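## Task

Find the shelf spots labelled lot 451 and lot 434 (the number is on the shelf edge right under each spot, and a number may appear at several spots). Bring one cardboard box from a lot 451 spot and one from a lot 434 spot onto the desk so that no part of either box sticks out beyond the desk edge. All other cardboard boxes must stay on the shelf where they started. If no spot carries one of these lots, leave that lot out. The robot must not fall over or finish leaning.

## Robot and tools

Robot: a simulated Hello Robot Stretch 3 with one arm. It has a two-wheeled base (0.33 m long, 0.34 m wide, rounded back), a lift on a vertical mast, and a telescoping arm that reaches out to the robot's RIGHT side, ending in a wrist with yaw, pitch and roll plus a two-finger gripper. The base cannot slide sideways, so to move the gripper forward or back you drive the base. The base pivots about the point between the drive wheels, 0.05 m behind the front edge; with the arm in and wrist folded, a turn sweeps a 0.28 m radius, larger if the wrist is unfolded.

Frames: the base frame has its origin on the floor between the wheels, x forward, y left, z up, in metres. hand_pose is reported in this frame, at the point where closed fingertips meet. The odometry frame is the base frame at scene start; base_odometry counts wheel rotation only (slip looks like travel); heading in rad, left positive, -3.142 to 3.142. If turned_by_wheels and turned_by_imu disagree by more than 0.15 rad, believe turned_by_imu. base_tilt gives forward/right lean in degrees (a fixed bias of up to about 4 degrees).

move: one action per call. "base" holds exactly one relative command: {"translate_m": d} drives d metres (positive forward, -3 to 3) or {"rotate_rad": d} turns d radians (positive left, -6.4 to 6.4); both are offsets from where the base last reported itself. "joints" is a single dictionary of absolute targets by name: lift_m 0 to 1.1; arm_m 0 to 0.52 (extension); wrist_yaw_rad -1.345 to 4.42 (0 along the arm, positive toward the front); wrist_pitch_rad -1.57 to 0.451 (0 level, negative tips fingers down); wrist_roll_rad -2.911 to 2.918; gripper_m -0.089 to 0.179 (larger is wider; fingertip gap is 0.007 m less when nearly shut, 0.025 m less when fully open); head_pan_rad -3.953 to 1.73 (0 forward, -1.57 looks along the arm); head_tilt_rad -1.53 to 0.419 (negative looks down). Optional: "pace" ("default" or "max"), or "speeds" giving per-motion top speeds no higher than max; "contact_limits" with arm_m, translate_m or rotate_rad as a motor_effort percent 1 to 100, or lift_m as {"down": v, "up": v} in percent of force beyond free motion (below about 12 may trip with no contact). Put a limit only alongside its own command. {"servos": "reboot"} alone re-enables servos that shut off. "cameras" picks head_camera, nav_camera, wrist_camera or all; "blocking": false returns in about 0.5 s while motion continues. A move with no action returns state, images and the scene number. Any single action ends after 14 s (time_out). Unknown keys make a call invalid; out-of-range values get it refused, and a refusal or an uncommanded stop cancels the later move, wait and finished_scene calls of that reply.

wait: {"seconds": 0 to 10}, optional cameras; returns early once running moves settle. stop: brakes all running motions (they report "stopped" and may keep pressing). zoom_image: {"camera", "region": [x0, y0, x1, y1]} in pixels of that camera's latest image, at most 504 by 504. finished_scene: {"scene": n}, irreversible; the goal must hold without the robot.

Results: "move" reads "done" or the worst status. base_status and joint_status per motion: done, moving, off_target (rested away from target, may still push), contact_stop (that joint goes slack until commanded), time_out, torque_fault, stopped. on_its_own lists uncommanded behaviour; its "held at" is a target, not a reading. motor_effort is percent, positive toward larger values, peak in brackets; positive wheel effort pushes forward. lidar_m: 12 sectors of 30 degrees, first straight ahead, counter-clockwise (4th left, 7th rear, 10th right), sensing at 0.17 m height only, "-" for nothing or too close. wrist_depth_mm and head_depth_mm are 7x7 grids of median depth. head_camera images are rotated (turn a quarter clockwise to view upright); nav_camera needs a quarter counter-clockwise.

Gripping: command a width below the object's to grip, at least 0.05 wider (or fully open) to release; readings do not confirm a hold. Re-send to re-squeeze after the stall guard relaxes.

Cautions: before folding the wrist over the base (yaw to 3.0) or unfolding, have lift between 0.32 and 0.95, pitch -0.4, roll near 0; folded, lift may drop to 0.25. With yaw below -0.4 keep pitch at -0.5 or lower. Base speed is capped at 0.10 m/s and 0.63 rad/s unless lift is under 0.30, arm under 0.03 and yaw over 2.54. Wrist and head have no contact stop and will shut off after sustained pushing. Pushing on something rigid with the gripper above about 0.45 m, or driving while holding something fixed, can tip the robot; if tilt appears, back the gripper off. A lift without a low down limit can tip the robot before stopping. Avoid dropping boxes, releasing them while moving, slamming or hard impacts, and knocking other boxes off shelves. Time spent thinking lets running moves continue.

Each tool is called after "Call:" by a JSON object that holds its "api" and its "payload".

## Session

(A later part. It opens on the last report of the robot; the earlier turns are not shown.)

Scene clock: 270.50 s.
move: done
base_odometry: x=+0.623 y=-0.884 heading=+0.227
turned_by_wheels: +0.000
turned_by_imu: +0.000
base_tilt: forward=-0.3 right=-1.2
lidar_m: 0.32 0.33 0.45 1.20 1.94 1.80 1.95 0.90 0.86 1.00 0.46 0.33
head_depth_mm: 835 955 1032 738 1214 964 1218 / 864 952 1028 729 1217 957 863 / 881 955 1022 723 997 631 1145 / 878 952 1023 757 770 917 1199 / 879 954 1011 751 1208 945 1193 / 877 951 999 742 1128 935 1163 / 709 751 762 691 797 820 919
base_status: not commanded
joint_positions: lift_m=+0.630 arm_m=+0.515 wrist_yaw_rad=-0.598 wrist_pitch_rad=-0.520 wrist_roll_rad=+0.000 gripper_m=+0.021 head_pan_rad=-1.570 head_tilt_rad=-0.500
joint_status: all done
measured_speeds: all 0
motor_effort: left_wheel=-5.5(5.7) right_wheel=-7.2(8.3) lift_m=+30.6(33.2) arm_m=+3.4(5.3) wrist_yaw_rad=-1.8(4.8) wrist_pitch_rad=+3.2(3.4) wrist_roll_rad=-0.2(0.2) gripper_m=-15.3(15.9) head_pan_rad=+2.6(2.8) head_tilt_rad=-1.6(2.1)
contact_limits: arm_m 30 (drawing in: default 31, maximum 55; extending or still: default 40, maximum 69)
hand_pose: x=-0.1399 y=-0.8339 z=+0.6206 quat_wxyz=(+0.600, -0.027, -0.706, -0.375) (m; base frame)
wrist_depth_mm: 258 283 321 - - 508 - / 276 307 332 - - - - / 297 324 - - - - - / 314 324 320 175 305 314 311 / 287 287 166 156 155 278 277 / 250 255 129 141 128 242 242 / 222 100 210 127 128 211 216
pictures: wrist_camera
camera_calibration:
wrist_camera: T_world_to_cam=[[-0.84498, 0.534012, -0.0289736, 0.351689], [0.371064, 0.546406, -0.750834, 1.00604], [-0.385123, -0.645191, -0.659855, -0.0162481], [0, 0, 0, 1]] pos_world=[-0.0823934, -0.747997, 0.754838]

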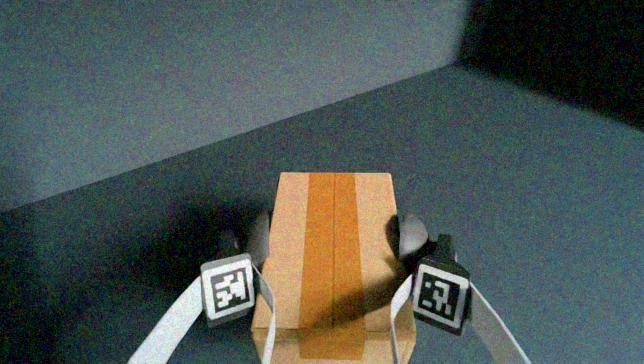

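Call:
{"api": "move", "payload": {"joints": {"arm_m": 0.02}}}

Call:
{"api": "move", "payload": {"base": {"translate_m": -0.51}, "joints": {"lift_m": 0.9, "wrist_yaw_rad": 0.0, "head_pan_rad": -3.0, "head_tilt_rad": -0.4}, "cameras": ["head_camera","nav_camera"]}}

Call:
{"api": "move", "payload": {"base": {"rotate_rad": -1.571}, "joints": {"head_pan_rad": -1.57, "head_tilt_rad": -0.5}, "cameras": ["head_camera","nav_camera"]}}

Scene clock: 300.00 s.
move: done
base_odometry: x=+0.623 y=-0.884 heading=+0.227
turned_by_wheels: +0.000
turned_by_imu: +0.000
base_tilt: forward=-0.2 right=-1.1
lidar_m: 0.32 0.33 0.45 1.19 1.94 1.80 1.95 0.90 0.86 1.00 0.46 0.33
head_depth_mm: 835 958 1029 740 1213 965 1220 / 860 956 1029 733 1210 959 1206 / 883 954 1027 724 1205 954 1199 / 879 951 1027 760 1198 949 1196 / 880 948 1015 751 1199 942 1186 / 875 950 997 744 1128 934 1156 / 703 751 764 692 795 819 919
base_status: not commanded
joint_positions: lift_m=+0.630 arm_m=+0.020 wrist_yaw_rad=-0.598 wrist_pitch_rad=-0.520 wrist_roll_rad=+0.000 gripper_m=+0.021 head_pan_rad=-1.570 head_tilt_rad=-0.500
joint_status: all done
measured_speeds: all 0
motor_effort: left_wheel=-5.4(5.9) right_wheel=-7.6(8.3) lift_m=+29.1(30.9) arm_m=-13.0(14.5) wrist_yaw_rad=-1.9(4.4) wrist_pitch_rad=+3.2(3.3) wrist_roll_rad=-0.1(0.3) gripper_m=-15.2(15.8) head_pan_rad=+2.1(2.9) head_tilt_rad=-0.6(2.1)
hand_pose: x=-0.1399 y=-0.3388 z=+0.6205 quat_wxyz=(+0.600, -0.027, -0.706, -0.375) (m; base frame)
wrist_depth_mm: - - - - - 587 - / - - - - - - - / - - - - - - - / - - - 180 748 - - / - - 155 156 153 961 953 / - - 129 140 128 832 833 / - 99 126 128 127 737 739
pictures: none

Scene clock: 306.23 s.
move: done
base_odometry: x=+0.126 y=-0.999 heading=+0.227
turned_by_wheels: +0.000
turned_by_imu: +0.000
base_tilt: forward=-0.4 right=-1.2
lidar_m: 0.82 0.85 1.16 3.63 1.98 1.39 1.44 1.19 0.65 0.63 1.08 0.85
head_depth_mm: 1187 1260 1339 1418 1536 1623 - / 1199 1266 1357 1458 1555 1650 - / 1212 1288 1384 1477 1588 1685 - / 1231 1304 1394 1501 1614 1716 1410 / 1240 1323 1422 1522 1644 1704 1401 / 1278 1353 1452 1564 1700 1755 1401 / 1289 1381 1469 1582 1697 1736 1389
base_status: done
joint_positions: lift_m=+0.900 arm_m=+0.020 wrist_yaw_rad=-0.003 wrist_pitch_rad=-0.520 wrist_roll_rad=+0.000 gripper_m=+0.021 head_pan_rad=-3.000 head_tilt_rad=-0.400
joint_status: all done
measured_speeds: all 0
motor_effort: left_wheel=-0.9(11.1) right_wheel=-11.4(14.8) lift_m=+31.8(34.9) arm_m=+0.4(13.1) wrist_yaw_rad=+1.9(5.3) wrist_pitch_rad=+3.2(3.4) wrist_roll_rad=+0.2(0.3) gripper_m=-15.5(15.8) head_pan_rad=+3.9(4.8) head_tilt_rad=+4.2(7.2)
hand_pose: x=-0.0222 y=-0.3753 z=+0.8905 quat_wxyz=(+0.683, +0.181, -0.683, -0.183) (m; base frame)
wrist_depth_mm: - - - - 350 339 - / 862 - - - 379 - - / - - - - 409 - - / - - - 175 180 - - / - - 155 156 149 - - / - - 129 141 128 - - / - 99 126 128 125 - -
pictures: head_camera (sideways), nav_camera (sideways)
camera_calibration:
head_camera: T_world_to_cam=[[0.330034, 0.0937508, -0.939302, 1.23589], [0.106249, -0.992422, -0.0617208, 0.0792794], [-0.93797, -0.0794301, -0.337494, 0.400589], [0, 0, 0, 1]] pos_world=[-0.0405674, -0.00536788, 1.30096]
nav_camera: T_world_to_cam=[[-0.358625, -0.0683279, 0.930978, -1.16638], [-0.156599, 0.987587, 0.0121588, 0.0353318], [-0.920253, -0.14143, -0.364873, 0.433707], [0, 0, 0, 1]] pos_world=[-0.0136389, -0.0532504, 1.24369]

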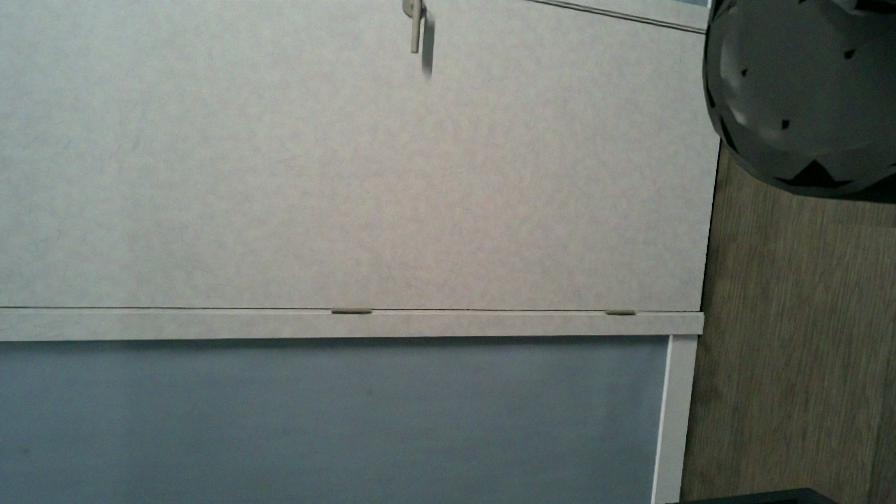

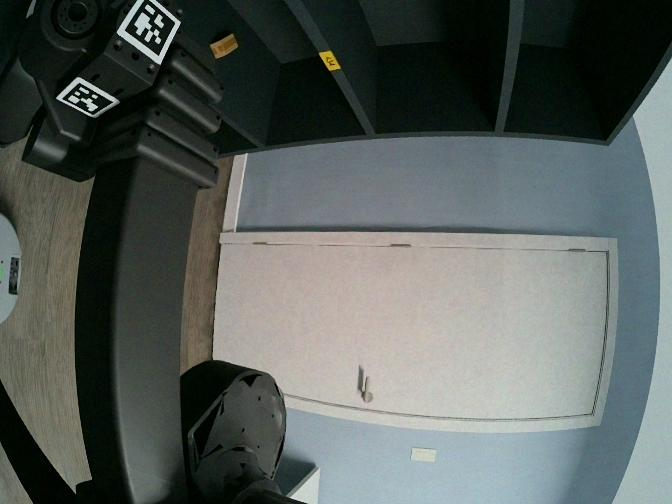

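Scene clock: 309.83 s.
move: done
base_odometry: x=+0.126 y=-0.999 heading=-1.344
turned_by_wheels: -1.571
turned_by_imu: -1.545
base_tilt: forward=-0.3 right=-1.2
lidar_m: 0.63 1.07 0.85 0.82 0.85 1.18 3.62 2.06 1.39 1.44 1.19 0.65
head_depth_mm: 1188 1287 1411 1551 1720 1682 - / 1192 1290 1403 1554 1710 1677 - / 1191 1284 1403 1552 1705 1615 - / 1190 1283 1406 1540 1715 304 290 / 1192 1290 1400 1540 1713 1598 1269 / 1187 1279 1397 1539 1710 1583 1290 / 1211 1304 1419 1564 1727 1575 1291
base_status: done
joint_positions: lift_m=+0.900 arm_m=+0.020 wrist_yaw_rad=-0.003 wrist_pitch_rad=-0.520 wrist_roll_rad=+0.000 gripper_m=+0.021 head_pan_rad=-1.569 head_tilt_rad=-0.500
joint_status: all done
measured_speeds: all 0
motor_effort: left_wheel=+8.2(11.5) right_wheel=-10.6(13.7) lift_m=+31.2(32.1) arm_m=-1.8(2.3) wrist_yaw_rad=+2.4(3.6) wrist_pitch_rad=+3.3(3.4) wrist_roll_rad=-0.2(0.3) gripper_m=-15.3(15.7) head_pan_rad=-3.1(5.6) head_tilt_rad=-4.6(8.0)
hand_pose: x=-0.0221 y=-0.3753 z=+0.8905 quat_wxyz=(+0.683, +0.181, -0.683, -0.183) (m; base frame)
wrist_depth_mm: - - - - - - - / - - - - - - - / - - - - - - - / - - - 180 - - - / - - 156 156 155 - - / - - 129 140 128 - - / - 99 129 127 127 978 -
pictures: head_camera (sideways), nav_camera (sideways)
camera_calibration:
head_camera: T_world_to_cam=[[-0.0470024, 0.43229, -0.900509, 1.18756], [0.997535, -0.0267173, -0.0648924, 0.0780312], [-0.0521114, -0.901339, -0.429968, 0.515491], [0, 0, 0, 1]] pos_world=[0.0048423, -0.0466521, 1.29612]
nav_camera: T_world_to_cam=[[0.0178085, -0.456084, 0.889759, -1.1149], [-0.999773, -0.0185299, 0.0105122, 0.0426151], [0.0116927, -0.889744, -0.45631, 0.547019], [0, 0, 0, 1]] pos_world=[0.056064, -0.0209918, 1.24116]

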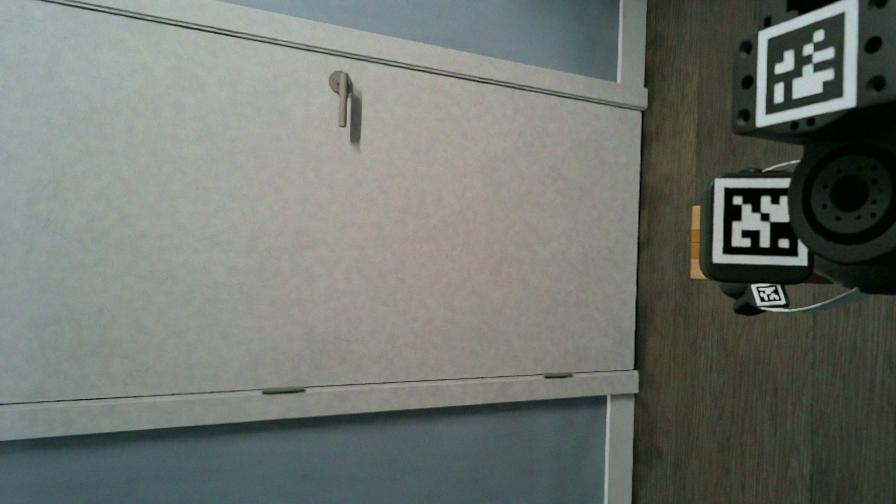

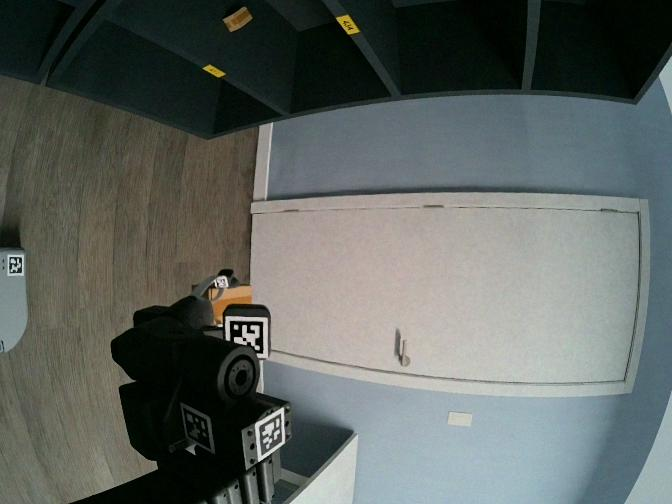

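Call:
{"api": "move", "payload": {"base": {"translate_m": -1.05}, "cameras": ["head_camera","nav_camera"]}}

Scene clock: 325.27 s.
move: done
base_odometry: x=-0.110 y=+0.024 heading=-1.343
turned_by_wheels: +0.000
turned_by_imu: -0.001
base_tilt: forward=-0.2 right=-1.2
lidar_m: 1.67 1.17 0.86 0.83 0.86 1.18 2.61 1.54 0.89 1.01 1.51 1.95
head_depth_mm: 1206 1305 1413 1376 956 1587 - / 1207 1304 1416 1371 953 1626 - / 1200 1295 1424 1346 941 1444 - / 1202 1299 1423 1329 936 304 290 / 1200 1302 1416 1320 931 1451 1268 / 1205 1304 1418 1552 1009 1532 1297 / 1205 1300 1407 1530 1693 1570 1283
base_status: done
joint_positions: lift_m=+0.900 arm_m=+0.020 wrist_yaw_rad=-0.003 wrist_pitch_rad=-0.520 wrist_roll_rad=+0.000 gripper_m=+0.021 head_pan_rad=-1.570 head_tilt_rad=-0.500
joint_status: not commanded
measured_speeds: all 0
motor_effort: left_wheel=-0.8(9.4) right_wheel=-10.9(14.8) lift_m=+29.8(31.4) arm_m=-9.1(13.5) wrist_yaw_rad=+1.4(3.3) wrist_pitch_rad=+3.3(3.4) wrist_roll_rad=+0.1(0.3) gripper_m=-15.1(15.7) head_pan_rad=-2.7(3.9) head_tilt_rad=-3.9(5.5)
hand_pose: x=-0.0221 y=-0.3753 z=+0.8905 quat_wxyz=(+0.683, +0.181, -0.683, -0.183) (m; base frame)
wrist_depth_mm: - - - - - - - / - - - - - - - / - - 604 - - - - / - - - 180 - - - / - - 157 156 155 - - / - - 129 140 128 - - / - 99 129 128 127 978 -
pictures: head_camera (sideways), nav_camera (sideways)
camera_calibration:
head_camera: T_world_to_cam=[[-0.0466171, 0.432321, -0.900514, 1.18756], [0.997505, -0.0276992, -0.064936, 0.0780435], [-0.0530167, -0.901294, -0.429951, 0.515475], [0, 0, 0, 1]] pos_world=[0.0048409, -0.0466526, 1.29612]
nav_camera: T_world_to_cam=[[0.0173525, -0.456101, 0.889759, -1.11487], [-0.999791, -0.0175236, 0.0105156, 0.0426278], [0.0107956, -0.889756, -0.45631, 0.54707], [0, 0, 0, 1]] pos_world=[0.0560588, -0.0209895, 1.24116]

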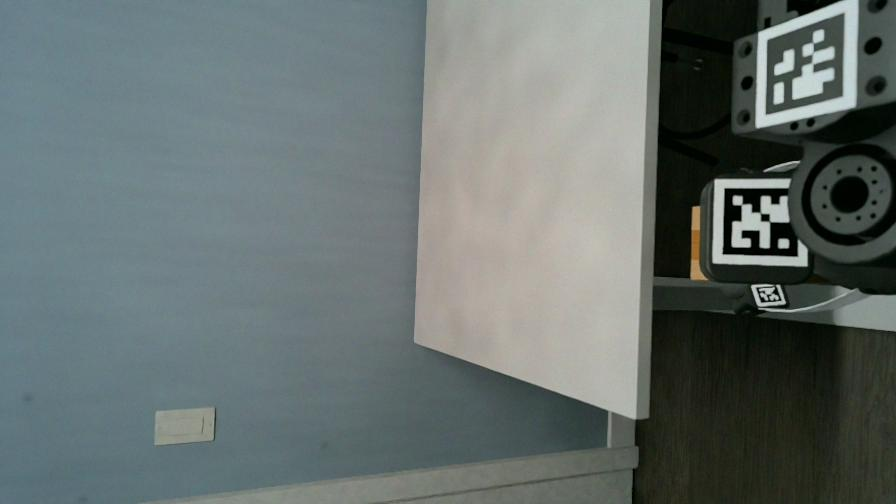

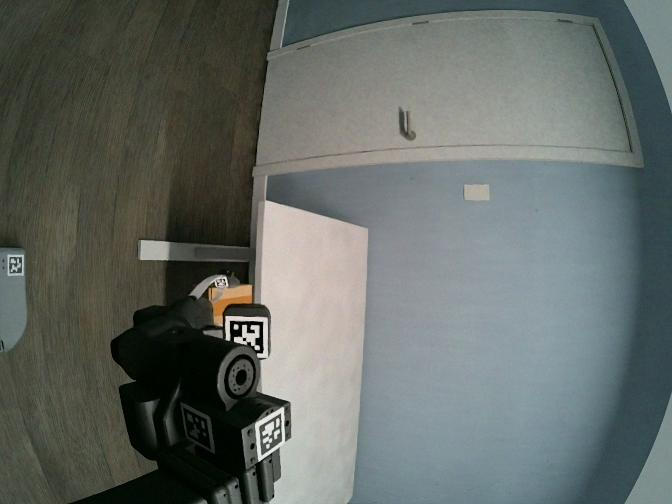

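Call:
{"api": "move", "payload": {"base": {"translate_m": -0.1}, "joints": {"arm_m": 0.44}}}

Call:
{"api": "move", "payload": {"joints": {"lift_m": 0.8}, "cameras": ["wrist_camera","head_camera"]}}

Scene clock: 343.03 s.
move: done
base_odometry: x=-0.133 y=+0.121 heading=-1.343
turned_by_wheels: +0.000
turned_by_imu: +0.000
base_tilt: forward=-0.3 right=-1.0
lidar_m: 1.76 1.17 0.86 0.83 0.86 1.19 2.51 1.46 0.85 1.02 1.50 2.03
head_depth_mm: 1203 1304 1418 1377 314 - 1282 / 1206 1303 1428 437 343 1521 1281 / 1206 1305 1391 552 940 1505 1303 / 1203 1294 1413 575 898 1542 1311 / 1201 1298 1413 1310 926 1456 1295 / 1199 1299 1415 1389 917 1532 1290 / 1202 1297 1414 1565 1636 1579 1283
base_status: done
joint_positions: lift_m=+0.900 arm_m=+0.440 wrist_yaw_rad=-0.003 wrist_pitch_rad=-0.520 wrist_roll_rad=+0.000 gripper_m=+0.021 head_pan_rad=-1.570 head_tilt_rad=-0.500
joint_status: all done
measured_speeds: all 0
motor_effort: left_wheel=-2.7(7.5) right_wheel=-9.4(15.1) lift_m=+29.4(30.7) arm_m=+12.4(15.2) wrist_yaw_rad=+0.9(3.4) wrist_pitch_rad=+3.3(3.5) wrist_roll_rad=+0.0(0.3) gripper_m=-15.1(15.9) head_pan_rad=-3.1(3.6) head_tilt_rad=-4.3(4.8)
hand_pose: x=-0.0221 y=-0.7953 z=+0.8904 quat_wxyz=(+0.683, +0.181, -0.683, -0.183) (m; base frame)
wrist_depth_mm: - - - - - - - / 838 - - - - - - / 885 - - - - - - / - - - 175 - - - / - - 155 156 149 - - / - - 129 140 128 - - / - 99 125 128 125 - -
pictures: none

Scene clock: 344.77 s.
move: done
base_odometry: x=-0.133 y=+0.121 heading=-1.343
turned_by_wheels: +0.000
turned_by_imu: +0.000
base_tilt: forward=-0.4 right=-1.2
lidar_m: 1.77 1.17 0.86 0.83 0.86 1.19 2.51 1.46 0.85 1.01 1.51 2.03
head_depth_mm: 1207 1305 1412 1377 955 1307 304 / 1207 1295 1415 1360 504 366 1221 / 1203 1296 1410 1351 596 1513 1306 / 1203 1303 1416 1334 823 1553 1306 / 1201 1304 1420 1317 924 1454 1292 / 1201 1299 1412 1391 917 1525 1299 / 1203 1298 1417 1549 1633 1573 1286
base_status: not commanded
joint_positions: lift_m=+0.800 arm_m=+0.440 wrist_yaw_rad=-0.003 wrist_pitch_rad=-0.520 wrist_roll_rad=+0.000 gripper_m=+0.021 head_pan_rad=-1.570 head_tilt_rad=-0.500
joint_status: all done
measured_speeds: all 0
motor_effort: left_wheel=-3.0(3.2) right_wheel=-10.0(10.4) lift_m=+24.8(27.7) arm_m=+7.8(12.1) wrist_yaw_rad=+2.2(2.8) wrist_pitch_rad=+3.3(3.4) wrist_roll_rad=+0.0(0.3) gripper_m=-15.2(15.7) head_pan_rad=-2.6(3.3) head_tilt_rad=-3.7(4.4)
hand_pose: x=-0.0221 y=-0.7953 z=+0.7904 quat_wxyz=(+0.683, +0.181, -0.683, -0.183) (m; base frame)
wrist_depth_mm: - - - - - - - / 800 - - - - - - / - - - - - - - / - - - 175 - - - / - - 155 156 149 - - / - - 129 140 128 - - / - 99 126 128 125 - -
pictures: head_camera (sideways), wrist_camera
camera_calibration:
head_camera: T_world_to_cam=[[-0.046574, 0.432325, -0.900514, 1.18756], [0.997502, -0.0278084, -0.0649406, 0.0780445], [-0.0531173, -0.901289, -0.429949, 0.515473], [0, 0, 0, 1]] pos_world=[0.00484074, -0.0466527, 1.29612]
wrist_camera: T_world_to_cam=[[-0.999086, -0.0313026, -0.0290994, -0.0173179], [0.0011395, 0.661111, -0.750287, 1.15137], [0.0427238, -0.749635, -0.660471, 0.0929406], [0, 0, 0, 1]] pos_world=[-0.0225848, -0.692054, 0.924739]

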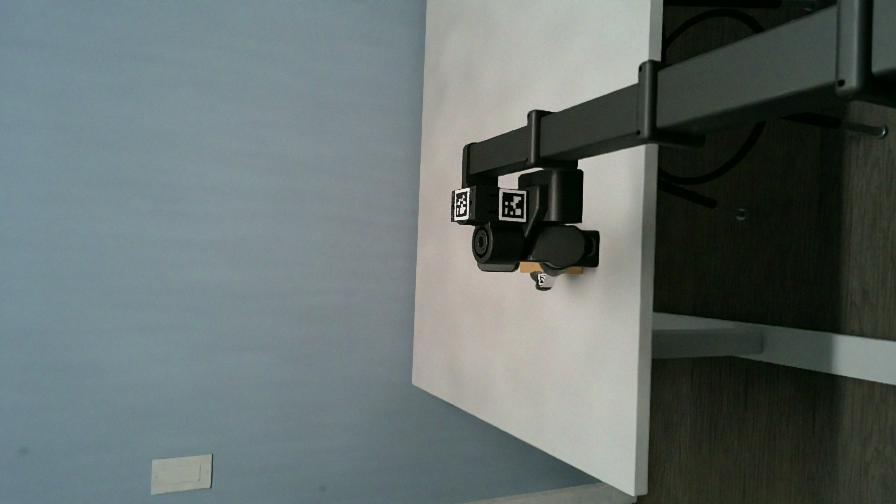

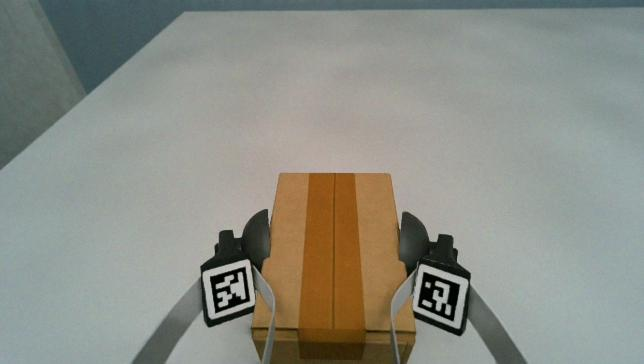

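Call:
{"api": "move", "payload": {"joints": {"lift_m": 0.745}, "speeds": {"lift_m": 0.025}, "contact_limits": {"lift_m": {"down": 13}}, "cameras": ["wrist_camera","head_camera"]}}

Scene clock: 352.37 s.
move: done
base_odometry: x=-0.133 y=+0.121 heading=-1.343
turned_by_wheels: +0.000
turned_by_imu: +0.000
base_tilt: forward=-0.4 right=-1.2
lidar_m: 1.77 1.17 0.86 0.83 0.86 1.18 2.50 1.46 0.85 1.01 1.51 2.03
head_depth_mm: 1210 1310 1415 1385 956 1586 1296 / 1201 1305 1415 1367 949 413 355 / 1205 1298 1416 1344 616 1471 1312 / 1209 1301 1421 1338 642 1553 1301 / 1208 1299 1412 1323 925 1454 1298 / 1208 1301 1419 1390 920 1530 1294 / 1199 1288 1423 1547 1630 1572 1292
base_status: not commanded
joint_positions: lift_m=+0.745 arm_m=+0.440 wrist_yaw_rad=-0.003 wrist_pitch_rad=-0.418 wrist_roll_rad=+0.000 gripper_m=+0.021 head_pan_rad=-1.570 head_tilt_rad=-0.500
joint_status: all done
measured_speeds: all 0
on_its_own: wrist_pitch_rad is at rest, and its effort (-15.6) is outside its rest range (-8 to +12)
motor_effort: left_wheel=-2.5(3.2) right_wheel=-8.2(10.3) lift_m=+11.2(32.8) arm_m=-7.9(7.9) wrist_yaw_rad=+2.8(3.0) wrist_pitch_rad=-15.6(15.9) wrist_roll_rad=-0.1(0.3) gripper_m=-15.0(15.5) head_pan_rad=-2.7(3.3) head_tilt_rad=-3.2(4.6)
contact_limits: lift_m down 13 (down: maximum 72; up: maximum 65)
hand_pose: x=-0.0221 y=-0.8094 z=+0.7577 quat_wxyz=(+0.692, +0.146, -0.692, -0.148) (m; base frame)
wrist_depth_mm: - - - - - - - / 791 - - - - - - / - - - - - - - / - - - 186 - - - / - - 154 160 149 - - / - - 129 140 128 - - / - 99 125 125 124 104 -
pictures: head_camera (sideways), wrist_camera
camera_calibration:
head_camera: T_world_to_cam=[[-0.046574, 0.432325, -0.900514, 1.18756], [0.997502, -0.0278084, -0.0649406, 0.0780445], [-0.0531173, -0.901289, -0.429949, 0.515473], [0, 0, 0, 1]] pos_world=[0.00484074, -0.0466527, 1.29612]
wrist_camera: T_world_to_cam=[[-0.999091, -0.0341983, -0.0254473, -0.0238475], [0.000842098, 0.581021, -0.813888, 1.11947], [0.042619, -0.813169, -0.580465, -0.051246], [0, 0, 0, 1]] pos_world=[-0.0225845, -0.692921, 0.880766]

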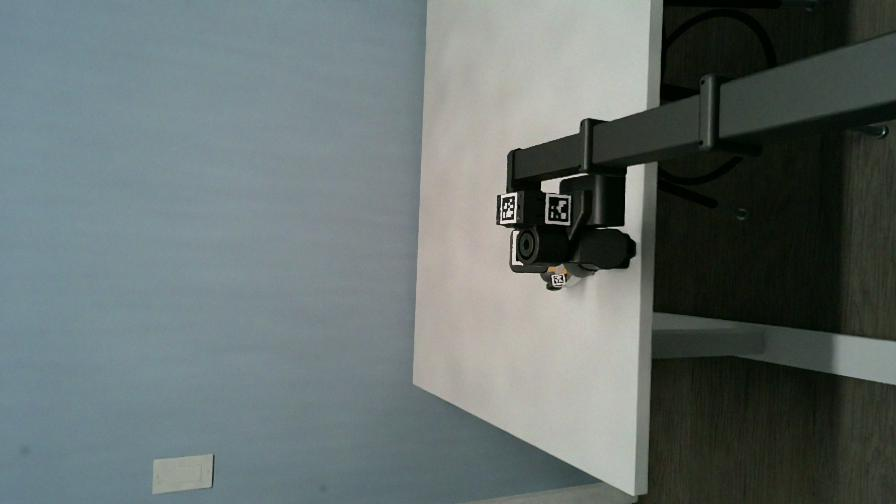

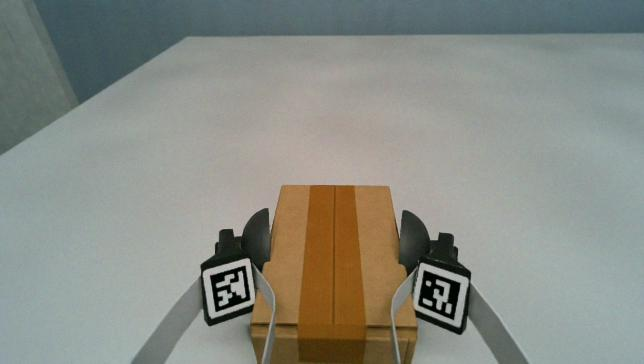

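Call:
{"api": "move", "payload": {"joints": {"lift_m": 0.762}}}

Call:
{"api": "move", "payload": {"joints": {"gripper_m": 0.179}, "cameras": ["wrist_camera"]}}

Scene clock: 358.60 s.
move: done
base_odometry: x=-0.133 y=+0.121 heading=-1.343
turned_by_wheels: +0.000
turned_by_imu: +0.000
base_tilt: forward=-0.2 right=-1.0
lidar_m: 1.77 1.17 0.86 0.83 0.86 1.18 2.51 1.46 0.85 1.02 1.51 2.03
head_depth_mm: 1207 1303 1419 1384 958 1563 1228 / 1205 1299 1420 1360 911 401 344 / 1200 1298 1419 1349 607 1465 1312 / 1204 1298 1417 1325 634 1553 1308 / 1208 1303 1413 1308 925 1454 1290 / 1201 1305 1416 1395 917 1532 1287 / 1203 1298 1416 1548 1634 1567 1280
base_status: not commanded
joint_positions: lift_m=+0.762 arm_m=+0.440 wrist_yaw_rad=-0.002 wrist_pitch_rad=-0.484 wrist_roll_rad=+0.000 gripper_m=+0.021 head_pan_rad=-1.570 head_tilt_rad=-0.500
joint_status: all done
measured_speeds: all 0
motor_effort: left_wheel=-2.6(2.9) right_wheel=-7.6(8.6) lift_m=+28.0(31.0) arm_m=-7.4(8.4) wrist_yaw_rad=+1.0(2.8) wrist_pitch_rad=-3.5(15.5) wrist_roll_rad=+0.0(0.3) gripper_m=-14.9(15.6) head_pan_rad=-2.6(2.9) head_tilt_rad=-3.0(4.0)
hand_pose: x=-0.0221 y=-0.8006 z=+0.7602 quat_wxyz=(+0.687, +0.169, -0.686, -0.171) (m; base frame)
wrist_depth_mm: - - - - - - - / 798 - - - - - - / - - - - - - - / - - - 180 - - - / - - 151 158 148 - - / - - 129 141 128 - - / - 99 126 127 124 - -
pictures: none

Scene clock: 360.73 s.
move: done
base_odometry: x=-0.133 y=+0.121 heading=-1.343
turned_by_wheels: +0.000
turned_by_imu: +0.000
base_tilt: forward=-0.3 right=-1.1
lidar_m: 1.77 1.17 0.86 0.83 0.86 1.19 2.51 1.45 0.85 1.02 1.51 2.03
head_depth_mm: 1206 1305 1423 1379 954 1574 1228 / 1197 1306 1411 1367 910 402 344 / 1201 1305 1411 1342 608 1468 1308 / 1204 1298 1422 1333 633 1550 1310 / 1200 1308 1407 1318 890 1450 1298 / 1203 1300 1418 1398 919 1545 1291 / 1205 1299 1409 1549 1623 1568 1284
base_status: not commanded
joint_positions: lift_m=+0.762 arm_m=+0.440 wrist_yaw_rad=-0.002 wrist_pitch_rad=-0.511 wrist_roll_rad=+0.000 gripper_m=+0.179 head_pan_rad=-1.570 head_tilt_rad=-0.500
joint_status: all done
measured_speeds: all 0
motor_effort: left_wheel=-2.4(2.8) right_wheel=-8.0(8.1) lift_m=+23.4(28.5) arm_m=-7.3(8.0) wrist_yaw_rad=+2.7(2.7) wrist_pitch_rad=+1.6(3.6) wrist_roll_rad=+0.0(0.4) gripper_m=+0.5(84.7) head_pan_rad=-2.1(2.8) head_tilt_rad=-2.8(3.7)
hand_pose: x=-0.0221 y=-0.7967 z=+0.7544 quat_wxyz=(+0.684, +0.178, -0.684, -0.180) (m; base frame)
wrist_depth_mm: - - - - - - - / 790 - - - - - - / - - - - - - - / - - - 171 - - - / - 143 - 154 153 - - / - 126 - 133 127 - - / - - - 132 129 - 105
pictures: wrist_camera
camera_calibration:
wrist_camera: T_world_to_cam=[[-0.999087, -0.0316356, -0.0287269, -0.0189586], [0.001043, 0.654, -0.756494, 1.12425], [0.0427195, -0.755833, -0.653369, 0.0578391], [0, 0, 0, 1]] pos_world=[-0.0225848, -0.692141, 0.887733]

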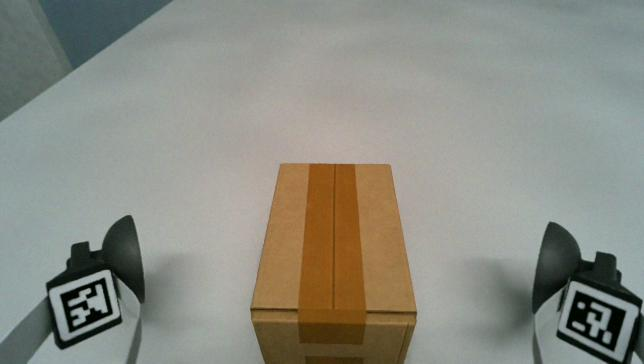

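Call:
{"api": "move", "payload": {"joints": {"lift_m": 0.88, "arm_m": 0.01}, "pace": "max"}}

Call:
{"api": "move", "payload": {"joints": {"wrist_pitch_rad": -0.4, "gripper_m": 0.05, "wrist_yaw_rad": 3.0, "head_pan_rad": 0.0, "head_tilt_rad": -0.3}}}

Call:
{"api": "move", "payload": {"base": {"rotate_rad": 3.14}, "joints": {"lift_m": 0.29}, "cameras": ["nav_camera","head_camera"]}}

Scene clock: 376.60 s.
move: done
base_odometry: x=-0.133 y=+0.121 heading=-1.343
turned_by_wheels: +0.000
turned_by_imu: +0.000
base_tilt: forward=-0.3 right=-1.2
lidar_m: 1.76 1.17 0.86 0.83 0.86 1.19 2.50 1.46 0.85 1.02 1.51 2.03
head_depth_mm: 1203 1301 1419 1380 957 1574 1396 / 1205 1300 1418 1363 949 1518 456 / 1202 1294 1416 1352 941 1511 295 / 1205 1304 1415 1331 889 1556 292 / 1208 1298 1410 1323 925 1455 1260 / 1200 1302 1417 1392 919 1533 1229 / 1203 1301 1416 1559 1620 1579 1286
base_status: not commanded
joint_positions: lift_m=+0.880 arm_m=+0.010 wrist_yaw_rad=-0.002 wrist_pitch_rad=-0.513 wrist_roll_rad=+0.000 gripper_m=+0.179 head_pan_rad=-1.570 head_tilt_rad=-0.500
joint_status: all done
measured_speeds: all 0
motor_effort: left_wheel=-2.4(2.9) right_wheel=-7.1(8.4) lift_m=+27.7(34.5) arm_m=-12.6(15.4) wrist_yaw_rad=+1.9(2.8) wrist_pitch_rad=+2.0(2.0) wrist_roll_rad=-0.1(0.3) gripper_m=+0.4(1.1) head_pan_rad=-2.1(2.5) head_tilt_rad=-3.6(3.8)
hand_pose: x=-0.0221 y=-0.3664 z=+0.8719 quat_wxyz=(+0.684, +0.179, -0.684, -0.181) (m; base frame)
wrist_depth_mm: - - - - - - - / - - - 544 - - - / - - - - - - - / - - - - - - - / - - - - - - - / 123 - - - - - - / 964 - - - - 967 105
pictures: none

Scene clock: 379.10 s.
move: done
base_odometry: x=-0.133 y=+0.121 heading=-1.343
turned_by_wheels: +0.000
turned_by_imu: +0.000
base_tilt: forward=-0.2 right=-1.2
lidar_m: 1.77 1.17 0.86 0.83 0.86 1.19 2.51 1.46 0.85 1.02 1.51 2.03
head_depth_mm: 1909 2002 2111 2212 2348 1950 1560 / 1831 1991 2115 2215 2323 1973 1553 / 1702 1963 2091 2201 2271 1942 1544 / 1875 1983 2104 2094 1979 1940 1538 / 1882 1973 2101 2211 2264 1962 1527 / 1895 2004 2086 2189 2267 1969 1524 / 1899 1980 2081 2117 2039 1942 1509
base_status: not commanded
joint_positions: lift_m=+0.880 arm_m=+0.010 wrist_yaw_rad=+2.997 wrist_pitch_rad=-0.420 wrist_roll_rad=+0.000 gripper_m=+0.050 head_pan_rad=+0.005 head_tilt_rad=-0.300
joint_status: all done
measured_speeds: all 0
motor_effort: left_wheel=-2.3(2.9) right_wheel=-7.5(8.2) lift_m=+23.2(27.9) arm_m=-11.2(13.0) wrist_yaw_rad=+3.6(5.1) wrist_pitch_rad=+3.3(6.4) wrist_roll_rad=-0.3(0.4) gripper_m=+0.3(84.0) head_pan_rad=-3.5(4.8) head_tilt_rad=+5.4(7.5)
hand_pose: x=+0.0111 y=+0.0668 z=+0.8921 quat_wxyz=(+0.198, +0.700, +0.097, +0.679) (m; base frame)
wrist_depth_mm: - 146 - - 863 - - / - 158 - - - - - / - 173 181 - - - - / - 973 228 - - - - / - - 211 - - - - / - - 127 - 125 - - / - - 296 - - - -
pictures: none

Scene clock: 385.30 s.
move: done
base_odometry: x=-0.133 y=+0.121 heading=+1.796
turned_by_wheels: +3.140
turned_by_imu: +3.090
base_tilt: forward=-0.4 right=-1.3
lidar_m: 2.50 1.45 0.85 1.02 1.50 1.99 1.77 1.21 0.87 0.83 0.86 1.15
head_depth_mm: 2203 2309 2432 2558 2652 2046 1557 / 2195 2299 2409 2542 2647 2026 1557 / 2182 2281 2379 2539 2581 2021 1538 / 2182 2279 2393 2509 2609 2020 1539 / 2166 2276 2371 2485 2604 1999 1530 / 2155 2242 2347 2486 2554 1990 1533 / 2136 2253 2348 2446 2587 1960 1513
base_status: done
joint_positions: lift_m=+0.290 arm_m=+0.010 wrist_yaw_rad=+2.997 wrist_pitch_rad=-0.420 wrist_roll_rad=+0.000 gripper_m=+0.050 head_pan_rad=+0.000 head_tilt_rad=-0.300
joint_status: all done
measured_speeds: all 0
motor_effort: left_wheel=-8.5(13.1) right_wheel=+9.5(11.8) lift_m=+23.1(26.4) arm_m=-12.6(13.6) wrist_yaw_rad=+2.9(3.4) wrist_pitch_rad=+3.2(3.4) wrist_roll_rad=+0.1(0.3) gripper_m=+0.2(0.9) head_pan_rad=-3.1(3.9) head_tilt_rad=+4.7(6.0)
hand_pose: x=+0.0111 y=+0.0669 z=+0.3023 quat_wxyz=(+0.197, +0.700, +0.097, +0.679) (m; base frame)
wrist_depth_mm: - 146 - - - - - / - 158 - - - - - / 938 173 815 911 906 894 881 / 749 680 227 724 714 702 711 / 612 585 211 578 591 594 590 / 521 520 126 320 125 504 503 / 293 275 273 277 432 438 439
pictures: head_camera (sideways), nav_camera (sideways)
camera_calibration:
head_camera: T_world_to_cam=[[-0.244674, -0.0462725, -0.968501, 1.2775], [0.0408232, 0.997483, -0.0579705, 0.0748908], [0.968746, -0.0537212, -0.24217, 0.264872], [0, 0, 0, 1]] pos_world=[0.0529203, -0.00136006, 1.30574]
nav_camera: T_world_to_cam=[[0.27008, 0.0170571, 0.962687, -1.21166], [0.0143309, -0.999804, 0.0136942, 0.0322141], [0.962731, 0.0100976, -0.270272, 0.299122], [0, 0, 0, 1]] pos_world=[0.0388095, 0.0498547, 1.24685]

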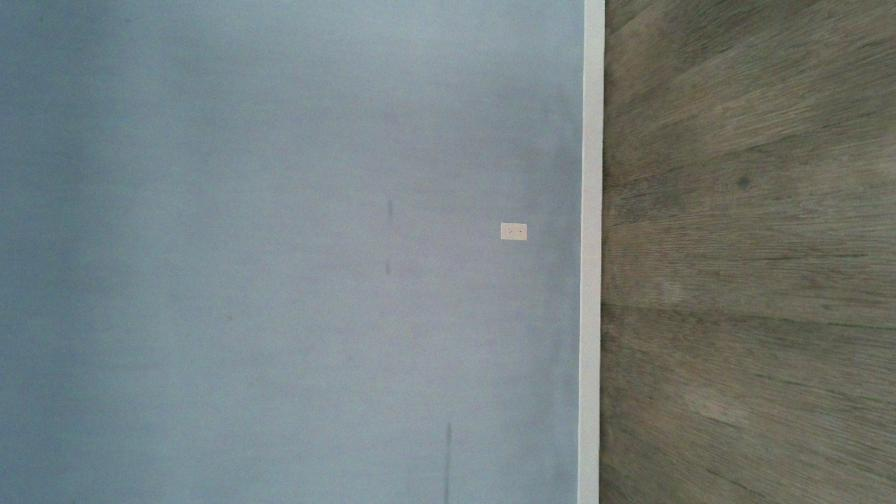

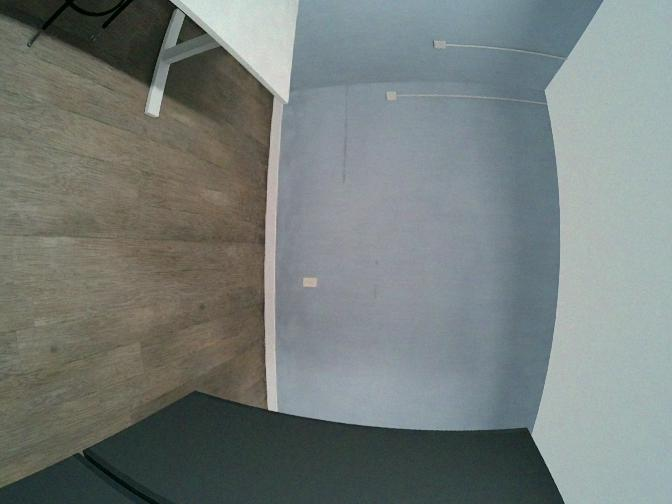

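Call:
{"api": "move", "payload": {"base": {"translate_m": 2.02}, "pace": "max"}}

Call:
{"api": "move", "payload": {"base": {"rotate_rad": -1.571}, "pace": "max", "cameras": ["nav_camera"]}}

Scene clock: 408.80 s.
move: done
base_odometry: x=-0.584 y=+2.090 heading=+1.796
turned_by_wheels: +0.000
turned_by_imu: +0.001
base_tilt: forward=-0.3 right=-1.2
lidar_m: 0.50 0.52 0.70 1.50 1.38 2.08 3.36 1.14 0.94 2.15 0.73 0.53
head_depth_mm: 411 431 452 476 501 534 566 / 409 429 450 473 501 530 561 / 408 426 448 471 498 528 559 / 406 425 446 469 496 524 557 / 404 423 444 467 493 522 552 / 402 422 441 465 491 519 550 / 401 420 440 463 487 516 548
base_status: done
joint_positions: lift_m=+0.290 arm_m=+0.010 wrist_yaw_rad=+2.997 wrist_pitch_rad=-0.420 wrist_roll_rad=+0.000 gripper_m=+0.050 head_pan_rad=+0.000 head_tilt_rad=-0.300
joint_status: not commanded
measured_speeds: all 0
motor_effort: left_wheel=+1.9(12.6) right_wheel=+1.1(15.6) lift_m=+30.5(31.5) arm_m=-9.7(11.9) wrist_yaw_rad=+1.6(3.3) wrist_pitch_rad=+3.2(3.3) wrist_roll_rad=-0.2(0.4) gripper_m=+0.5(1.0) head_pan_rad=-2.8(3.8) head_tilt_rad=+3.2(5.2)
hand_pose: x=+0.0110 y=+0.0669 z=+0.3023 quat_wxyz=(+0.197, +0.700, +0.097, +0.679) (m; base frame)
wrist_depth_mm: - 146 - - - - 561 / - 158 - - - - 570 / 960 174 826 920 902 816 576 / 739 677 227 722 713 707 555 / 621 592 210 583 593 592 571 / 522 523 126 320 125 508 503 / 292 273 273 279 432 438 439
pictures: none

Scene clock: 410.93 s.
move: done
base_odometry: x=-0.584 y=+2.090 heading=+0.226
turned_by_wheels: -1.571
turned_by_imu: -1.541
base_tilt: forward=-0.4 right=-1.2
lidar_m: 1.99 0.72 0.53 0.51 0.52 0.71 1.50 1.39 2.12 3.10 1.12 0.94
head_depth_mm: 1972 2032 2163 2240 2335 1316 1301 / 1959 2038 2133 2254 2377 2024 1558 / 1939 2025 2151 2229 2358 2025 1542 / 1938 2034 2119 2247 2380 1984 1536 / 1930 2022 2119 2229 2337 1972 1527 / 1926 2005 2093 2209 2323 1984 1523 / 1504 1537 1555 1561 1616 1620 1467
base_status: done
joint_positions: lift_m=+0.290 arm_m=+0.010 wrist_yaw_rad=+2.997 wrist_pitch_rad=-0.420 wrist_roll_rad=+0.000 gripper_m=+0.050 head_pan_rad=+0.000 head_tilt_rad=-0.300
joint_status: not commanded
measured_speeds: all 0
motor_effort: left_wheel=+7.0(14.6) right_wheel=-7.8(14.6) lift_m=+29.8(30.6) arm_m=-12.2(13.6) wrist_yaw_rad=+1.3(3.7) wrist_pitch_rad=+3.1(3.3) wrist_roll_rad=+0.0(0.3) gripper_m=+0.3(1.1) head_pan_rad=-2.7(3.6) head_tilt_rad=+3.5(4.1)
hand_pose: x=+0.0110 y=+0.0669 z=+0.3023 quat_wxyz=(+0.197, +0.700, +0.097, +0.679) (m; base frame)
wrist_depth_mm: 480 146 499 513 535 551 558 / 518 158 548 566 582 587 611 / 568 173 587 613 629 636 - / 605 189 198 - 695 678 672 / 611 589 211 587 599 593 586 / 521 522 127 319 125 504 503 / 291 275 274 278 433 438 440
pictures: nav_camera (sideways)
camera_calibration:
nav_camera: T_world_to_cam=[[0.27008, 0.0170571, 0.962687, -1.21166], [0.0143309, -0.999804, 0.0136942, 0.0322141], [0.962731, 0.0100976, -0.270272, 0.299122], [0, 0, 0, 1]] pos_world=[0.0388095, 0.0498547, 1.24685]

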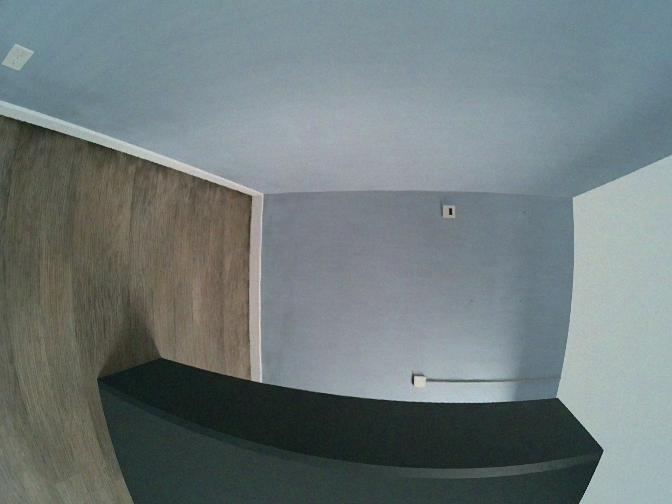

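Call:
{"api": "move", "payload": {"base": {"translate_m": 1.4}, "joints": {"head_pan_rad": -1.57, "head_tilt_rad": -0.3}, "pace": "max", "cameras": ["nav_camera","head_camera"]}}

Scene clock: 425.50 s.
move: done
base_odometry: x=+0.781 y=+2.403 heading=+0.226
turned_by_wheels: +0.000
turned_by_imu: +0.001
base_tilt: forward=-0.3 right=-1.1
lidar_m: 0.85 0.73 0.53 0.51 0.53 0.72 1.98 0.72 0.53 1.39 1.22 0.89
head_depth_mm: 441 446 465 486 512 541 574 / 1198 960 1314 1202 684 578 585 / 1253 1257 1327 1347 1468 1263 1331 / 3136 3795 - - 2714 2020 1544 / 3160 3858 - - 2874 2004 1530 / 3108 3799 - - 2815 1977 1518 / 2507 2546 2552 2617 2529 1977 1525
base_status: done
joint_positions: lift_m=+0.290 arm_m=+0.010 wrist_yaw_rad=+2.997 wrist_pitch_rad=-0.419 wrist_roll_rad=+0.000 gripper_m=+0.050 head_pan_rad=-1.570 head_tilt_rad=-0.300
joint_status: all done
measured_speeds: all 0
motor_effort: left_wheel=+2.5(14.7) right_wheel=+5.2(12.4) lift_m=+27.9(29.4) arm_m=-6.1(10.8) wrist_yaw_rad=+1.0(2.8) wrist_pitch_rad=+3.2(3.2) wrist_roll_rad=-0.3(0.3) gripper_m=+0.0(1.2) head_pan_rad=+3.0(4.4) head_tilt_rad=+2.6(6.7)
hand_pose: x=+0.0110 y=+0.0669 z=+0.3023 quat_wxyz=(+0.197, +0.700, +0.097, +0.679) (m; base frame)
wrist_depth_mm: 486 146 499 517 536 545 566 / 525 158 542 562 588 596 608 / 573 174 584 616 619 641 - / 606 190 198 668 686 687 678 / 618 583 210 589 595 592 593 / 521 516 127 320 126 502 499 / 291 276 276 278 434 437 438
pictures: head_camera (sideways), nav_camera (sideways)
camera_calibration:
head_camera: T_world_to_cam=[[-0.0464928, 0.244641, -0.968499, 1.27629], [0.997521, -0.0398956, -0.0579636, 0.0689879], [-0.052819, -0.968793, -0.242179, 0.271121], [0, 0, 0, 1]] pos_world=[0.00484184, -0.0468198, 1.30574]
nav_camera: T_world_to_cam=[[0.0173003, -0.270065, 0.962687, -1.2101], [-0.99979, -0.0152615, 0.0136858, 0.0384865], [0.010996, -0.962721, -0.270272, 0.304977], [0, 0, 0, 1]] pos_world=[0.05606, -0.0326116, 1.24685]

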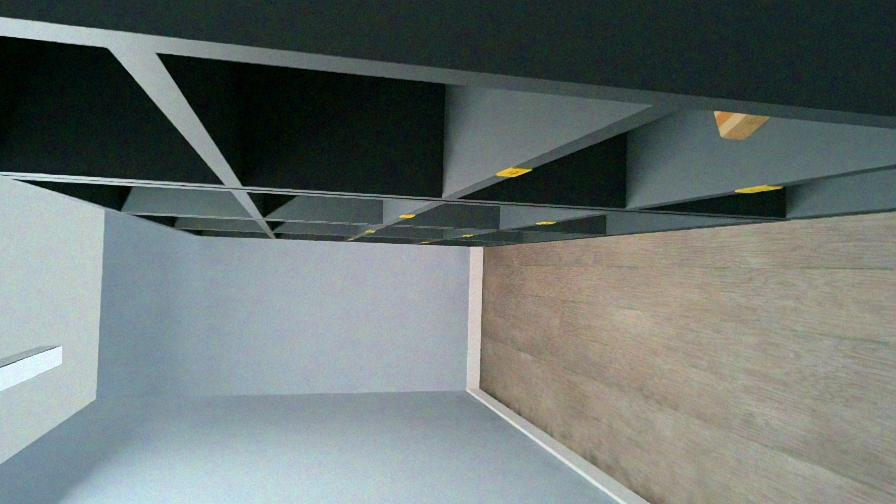

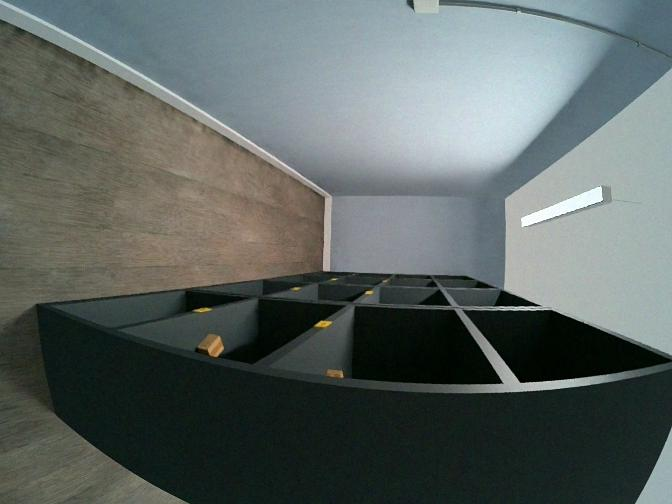

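Call:
{"api": "move", "payload": {"base": {"translate_m": 0.5}}}

Call:
{"api": "move", "payload": {"base": {"rotate_rad": -1.571}, "joints": {"head_pan_rad": -0.8, "head_tilt_rad": -0.3}, "cameras": ["nav_camera","head_camera"]}}

Scene clock: 444.47 s.
move: done
base_odometry: x=+1.268 y=+2.515 heading=+0.226
turned_by_wheels: +0.000
turned_by_imu: +0.000
base_tilt: forward=-0.3 right=-1.1
lidar_m: 0.36 0.37 0.51 0.51 0.53 0.72 1.99 0.82 1.53 1.42 0.51 0.37
head_depth_mm: 2617 2112 2212 2355 1943 1776 1570 / 3061 3038 3066 2885 2485 2025 1555 / 3077 3827 - - 2896 2020 1553 / 3125 3798 - - 2896 1999 1529 / 2702 3362 3611 3828 2686 1986 1532 / 1581 1632 1667 1710 1761 1769 1506 / 1051 1065 1080 1099 1125 1153 1181
base_status: done
joint_positions: lift_m=+0.290 arm_m=+0.010 wrist_yaw_rad=+2.997 wrist_pitch_rad=-0.419 wrist_roll_rad=+0.000 gripper_m=+0.050 head_pan_rad=-1.570 head_tilt_rad=-0.300
joint_status: not commanded
measured_speeds: all 0
motor_effort: left_wheel=+7.7(11.3) right_wheel=+1.9(12.1) lift_m=+26.7(27.9) arm_m=+0.2(4.2) wrist_yaw_rad=+1.8(3.2) wrist_pitch_rad=+3.2(3.3) wrist_roll_rad=+0.0(0.3) gripper_m=+0.6(1.1) head_pan_rad=+2.1(3.6) head_tilt_rad=+1.8(2.9)
hand_pose: x=+0.0110 y=+0.0669 z=+0.3023 quat_wxyz=(+0.197, +0.700, +0.097, +0.679) (m; base frame)
wrist_depth_mm: 483 146 507 517 533 542 412 / 520 158 546 567 588 578 419 / 573 174 587 619 624 622 422 / 612 190 198 671 688 587 428 / 610 591 210 577 594 559 431 / 523 524 127 321 125 507 423 / 291 275 272 279 430 440 418
pictures: none

Scene clock: 447.83 s.
move: done
base_odometry: x=+1.268 y=+2.515 heading=-1.345
turned_by_wheels: -1.571
turned_by_imu: -1.546
base_tilt: forward=-0.3 right=-1.2
lidar_m: 1.34 0.51 0.37 0.36 0.38 0.52 0.51 0.53 0.74 2.09 0.82 1.53
head_depth_mm: 876 947 1034 2609 2657 2041 1567 / 761 811 875 939 1022 1119 1235 / 708 738 779 815 867 940 1013 / 1322 1321 1436 1301 1521 1146 1320 / 1456 1490 1609 1222 1678 1243 1440 / 1388 1440 1528 1508 1607 1656 1446 / 1289 1313 1393 1431 1518 1611 1519
base_status: done
joint_positions: lift_m=+0.290 arm_m=+0.010 wrist_yaw_rad=+2.997 wrist_pitch_rad=-0.419 wrist_roll_rad=+0.000 gripper_m=+0.050 head_pan_rad=-0.799 head_tilt_rad=-0.300
joint_status: all done
measured_speeds: all 0
motor_effort: left_wheel=+7.6(12.9) right_wheel=-9.8(13.0) lift_m=+25.4(26.9) arm_m=-6.6(6.7) wrist_yaw_rad=+1.6(3.2) wrist_pitch_rad=+3.1(3.2) wrist_roll_rad=-0.1(0.3) gripper_m=+0.1(0.9) head_pan_rad=-3.0(6.2) head_tilt_rad=+1.7(4.9)
hand_pose: x=+0.0110 y=+0.0669 z=+0.3023 quat_wxyz=(+0.197, +0.700, +0.097, +0.679) (m; base frame)
wrist_depth_mm: 361 146 372 381 393 402 409 / 393 158 403 417 426 437 452 / 423 175 432 457 468 483 496 / 470 460 227 505 519 532 539 / 501 507 211 531 527 551 569 / 524 520 127 318 125 507 504 / 292 276 272 279 434 441 435
pictures: head_camera (sideways), nav_camera (sideways)
camera_calibration:
head_camera: T_world_to_cam=[[-0.203784, 0.143121, -0.968498, 1.27726], [0.743454, 0.66627, -0.0579734, 0.0705919], [0.636984, -0.731847, -0.242179, 0.266851], [0, 0, 0, 1]] pos_world=[0.037824, -0.0345413, 1.30574]
nav_camera: T_world_to_cam=[[0.200538, -0.181713, 0.962686, -1.21123], [-0.706681, -0.7074, 0.0136831, 0.0366645], [0.678518, -0.683056, -0.270273, 0.300857], [0, 0, 0, 1]] pos_world=[0.0646716, 0.0113418, 1.24685]

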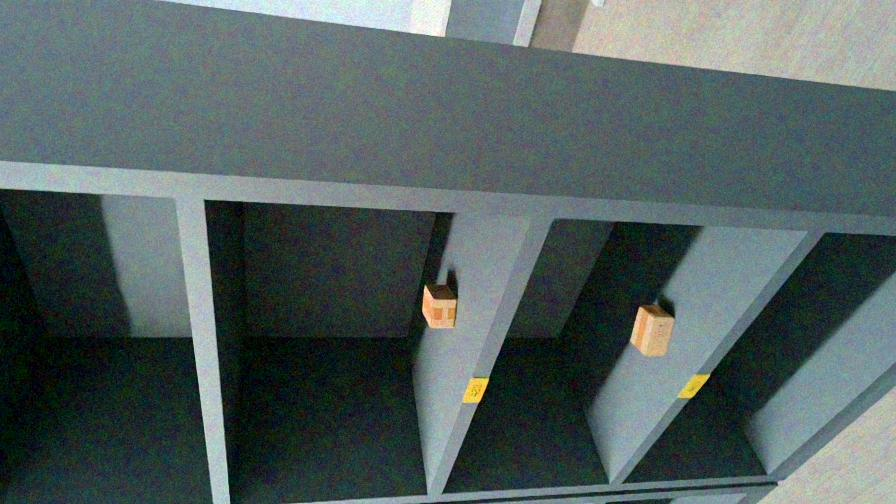

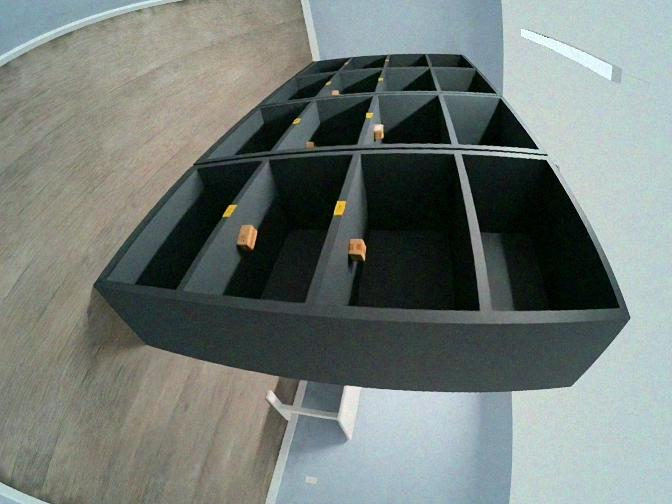

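Call:
{"api": "zoom_image", "payload": {"camera": "head_camera", "region": [430, 340, 730, 440]}}

Call:
{"api": "zoom_image", "payload": {"camera": "nav_camera", "region": [270, 60, 420, 160]}}

Call:
{"api": "move", "payload": {"joints": {"head_pan_rad": -0.45, "head_tilt_rad": -0.3}, "cameras": ["head_camera"]}}

Call:
{"api": "zoom_image", "payload": {"camera": "head_camera", "region": [400, 0, 800, 400]}}

Scaled by 1.680 from the camera's 896x504 image, which has a finer 1280x720 frame.

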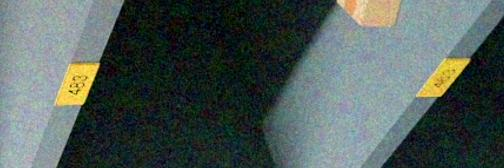

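Scaled by 3.360 from the camera's 672x504 image, which has a finer 792x594 frame.

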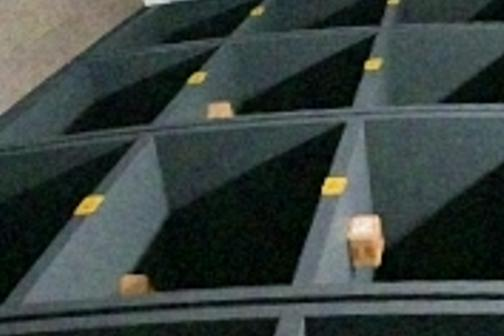

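Scene clock: 457.87 s.
move: done
base_odometry: x=+1.268 y=+2.515 heading=-1.345
turned_by_wheels: +0.000
turned_by_imu: +0.000
base_tilt: forward=-0.3 right=-1.2
lidar_m: 1.34 0.51 0.37 0.36 0.38 0.52 0.51 0.53 0.73 2.08 0.82 1.53
head_depth_mm: 1333 1289 1406 1355 1437 1221 964 / 1447 1476 1594 1331 1644 1213 1414 / 1377 1426 1521 1516 1645 1386 1451 / 1344 1400 1471 1531 1625 1724 1530 / 2093 2212 2309 2406 2417 1973 1530 / 3159 2924 3032 3263 2680 1988 1532 / 3248 3654 3800 - 2800 1975 1510
base_status: not commanded
joint_positions: lift_m=+0.290 arm_m=+0.010 wrist_yaw_rad=+2.997 wrist_pitch_rad=-0.419 wrist_roll_rad=+0.000 gripper_m=+0.050 head_pan_rad=-0.446 head_tilt_rad=-0.300
joint_status: all done
measured_speeds: all 0
motor_effort: left_wheel=+7.5(7.9) right_wheel=-10.1(10.6) lift_m=+25.6(25.8) arm_m=-12.9(13.3) wrist_yaw_rad=+1.2(2.5) wrist_pitch_rad=+3.2(3.2) wrist_roll_rad=+0.0(0.4) gripper_m=+0.1(0.8) head_pan_rad=+3.5(4.6) head_tilt_rad=+1.7(5.3)
hand_pose: x=+0.0110 y=+0.0669 z=+0.3023 quat_wxyz=(+0.197, +0.700, +0.097, +0.679) (m; base frame)
wrist_depth_mm: 358 146 372 384 391 401 413 / 394 158 399 419 427 437 452 / 424 175 432 457 464 481 494 / 470 463 226 501 517 536 537 / 501 506 210 533 533 552 568 / 524 517 127 319 125 507 502 / 292 275 273 277 435 440 438
pictures: head_camera (sideways)
camera_calibration:
head_camera: T_world_to_cam=[[-0.240688, 0.0638568, -0.9685, 1.27749], [0.467342, 0.882174, -0.0579772, 0.0722153], [0.850683, -0.466574, -0.242172, 0.265568], [0, 0, 0, 1]] pos_world=[0.0478123, -0.0213751, 1.30574]

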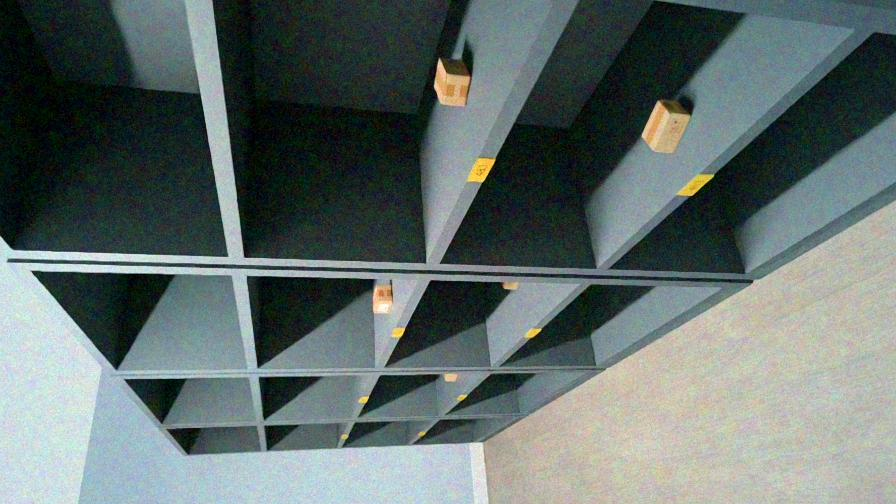

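Scaled by 1.260 from the camera's 896x504 image, which has a finer 1280x720 frame.

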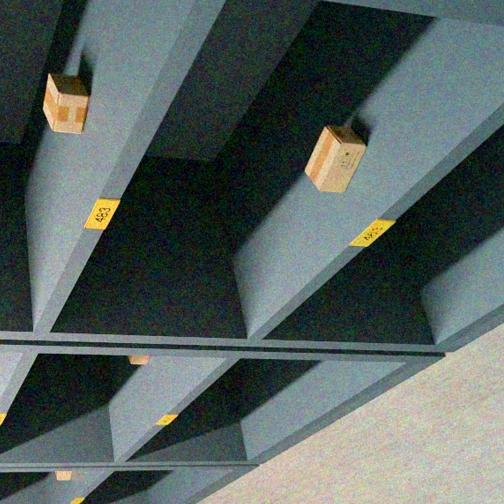

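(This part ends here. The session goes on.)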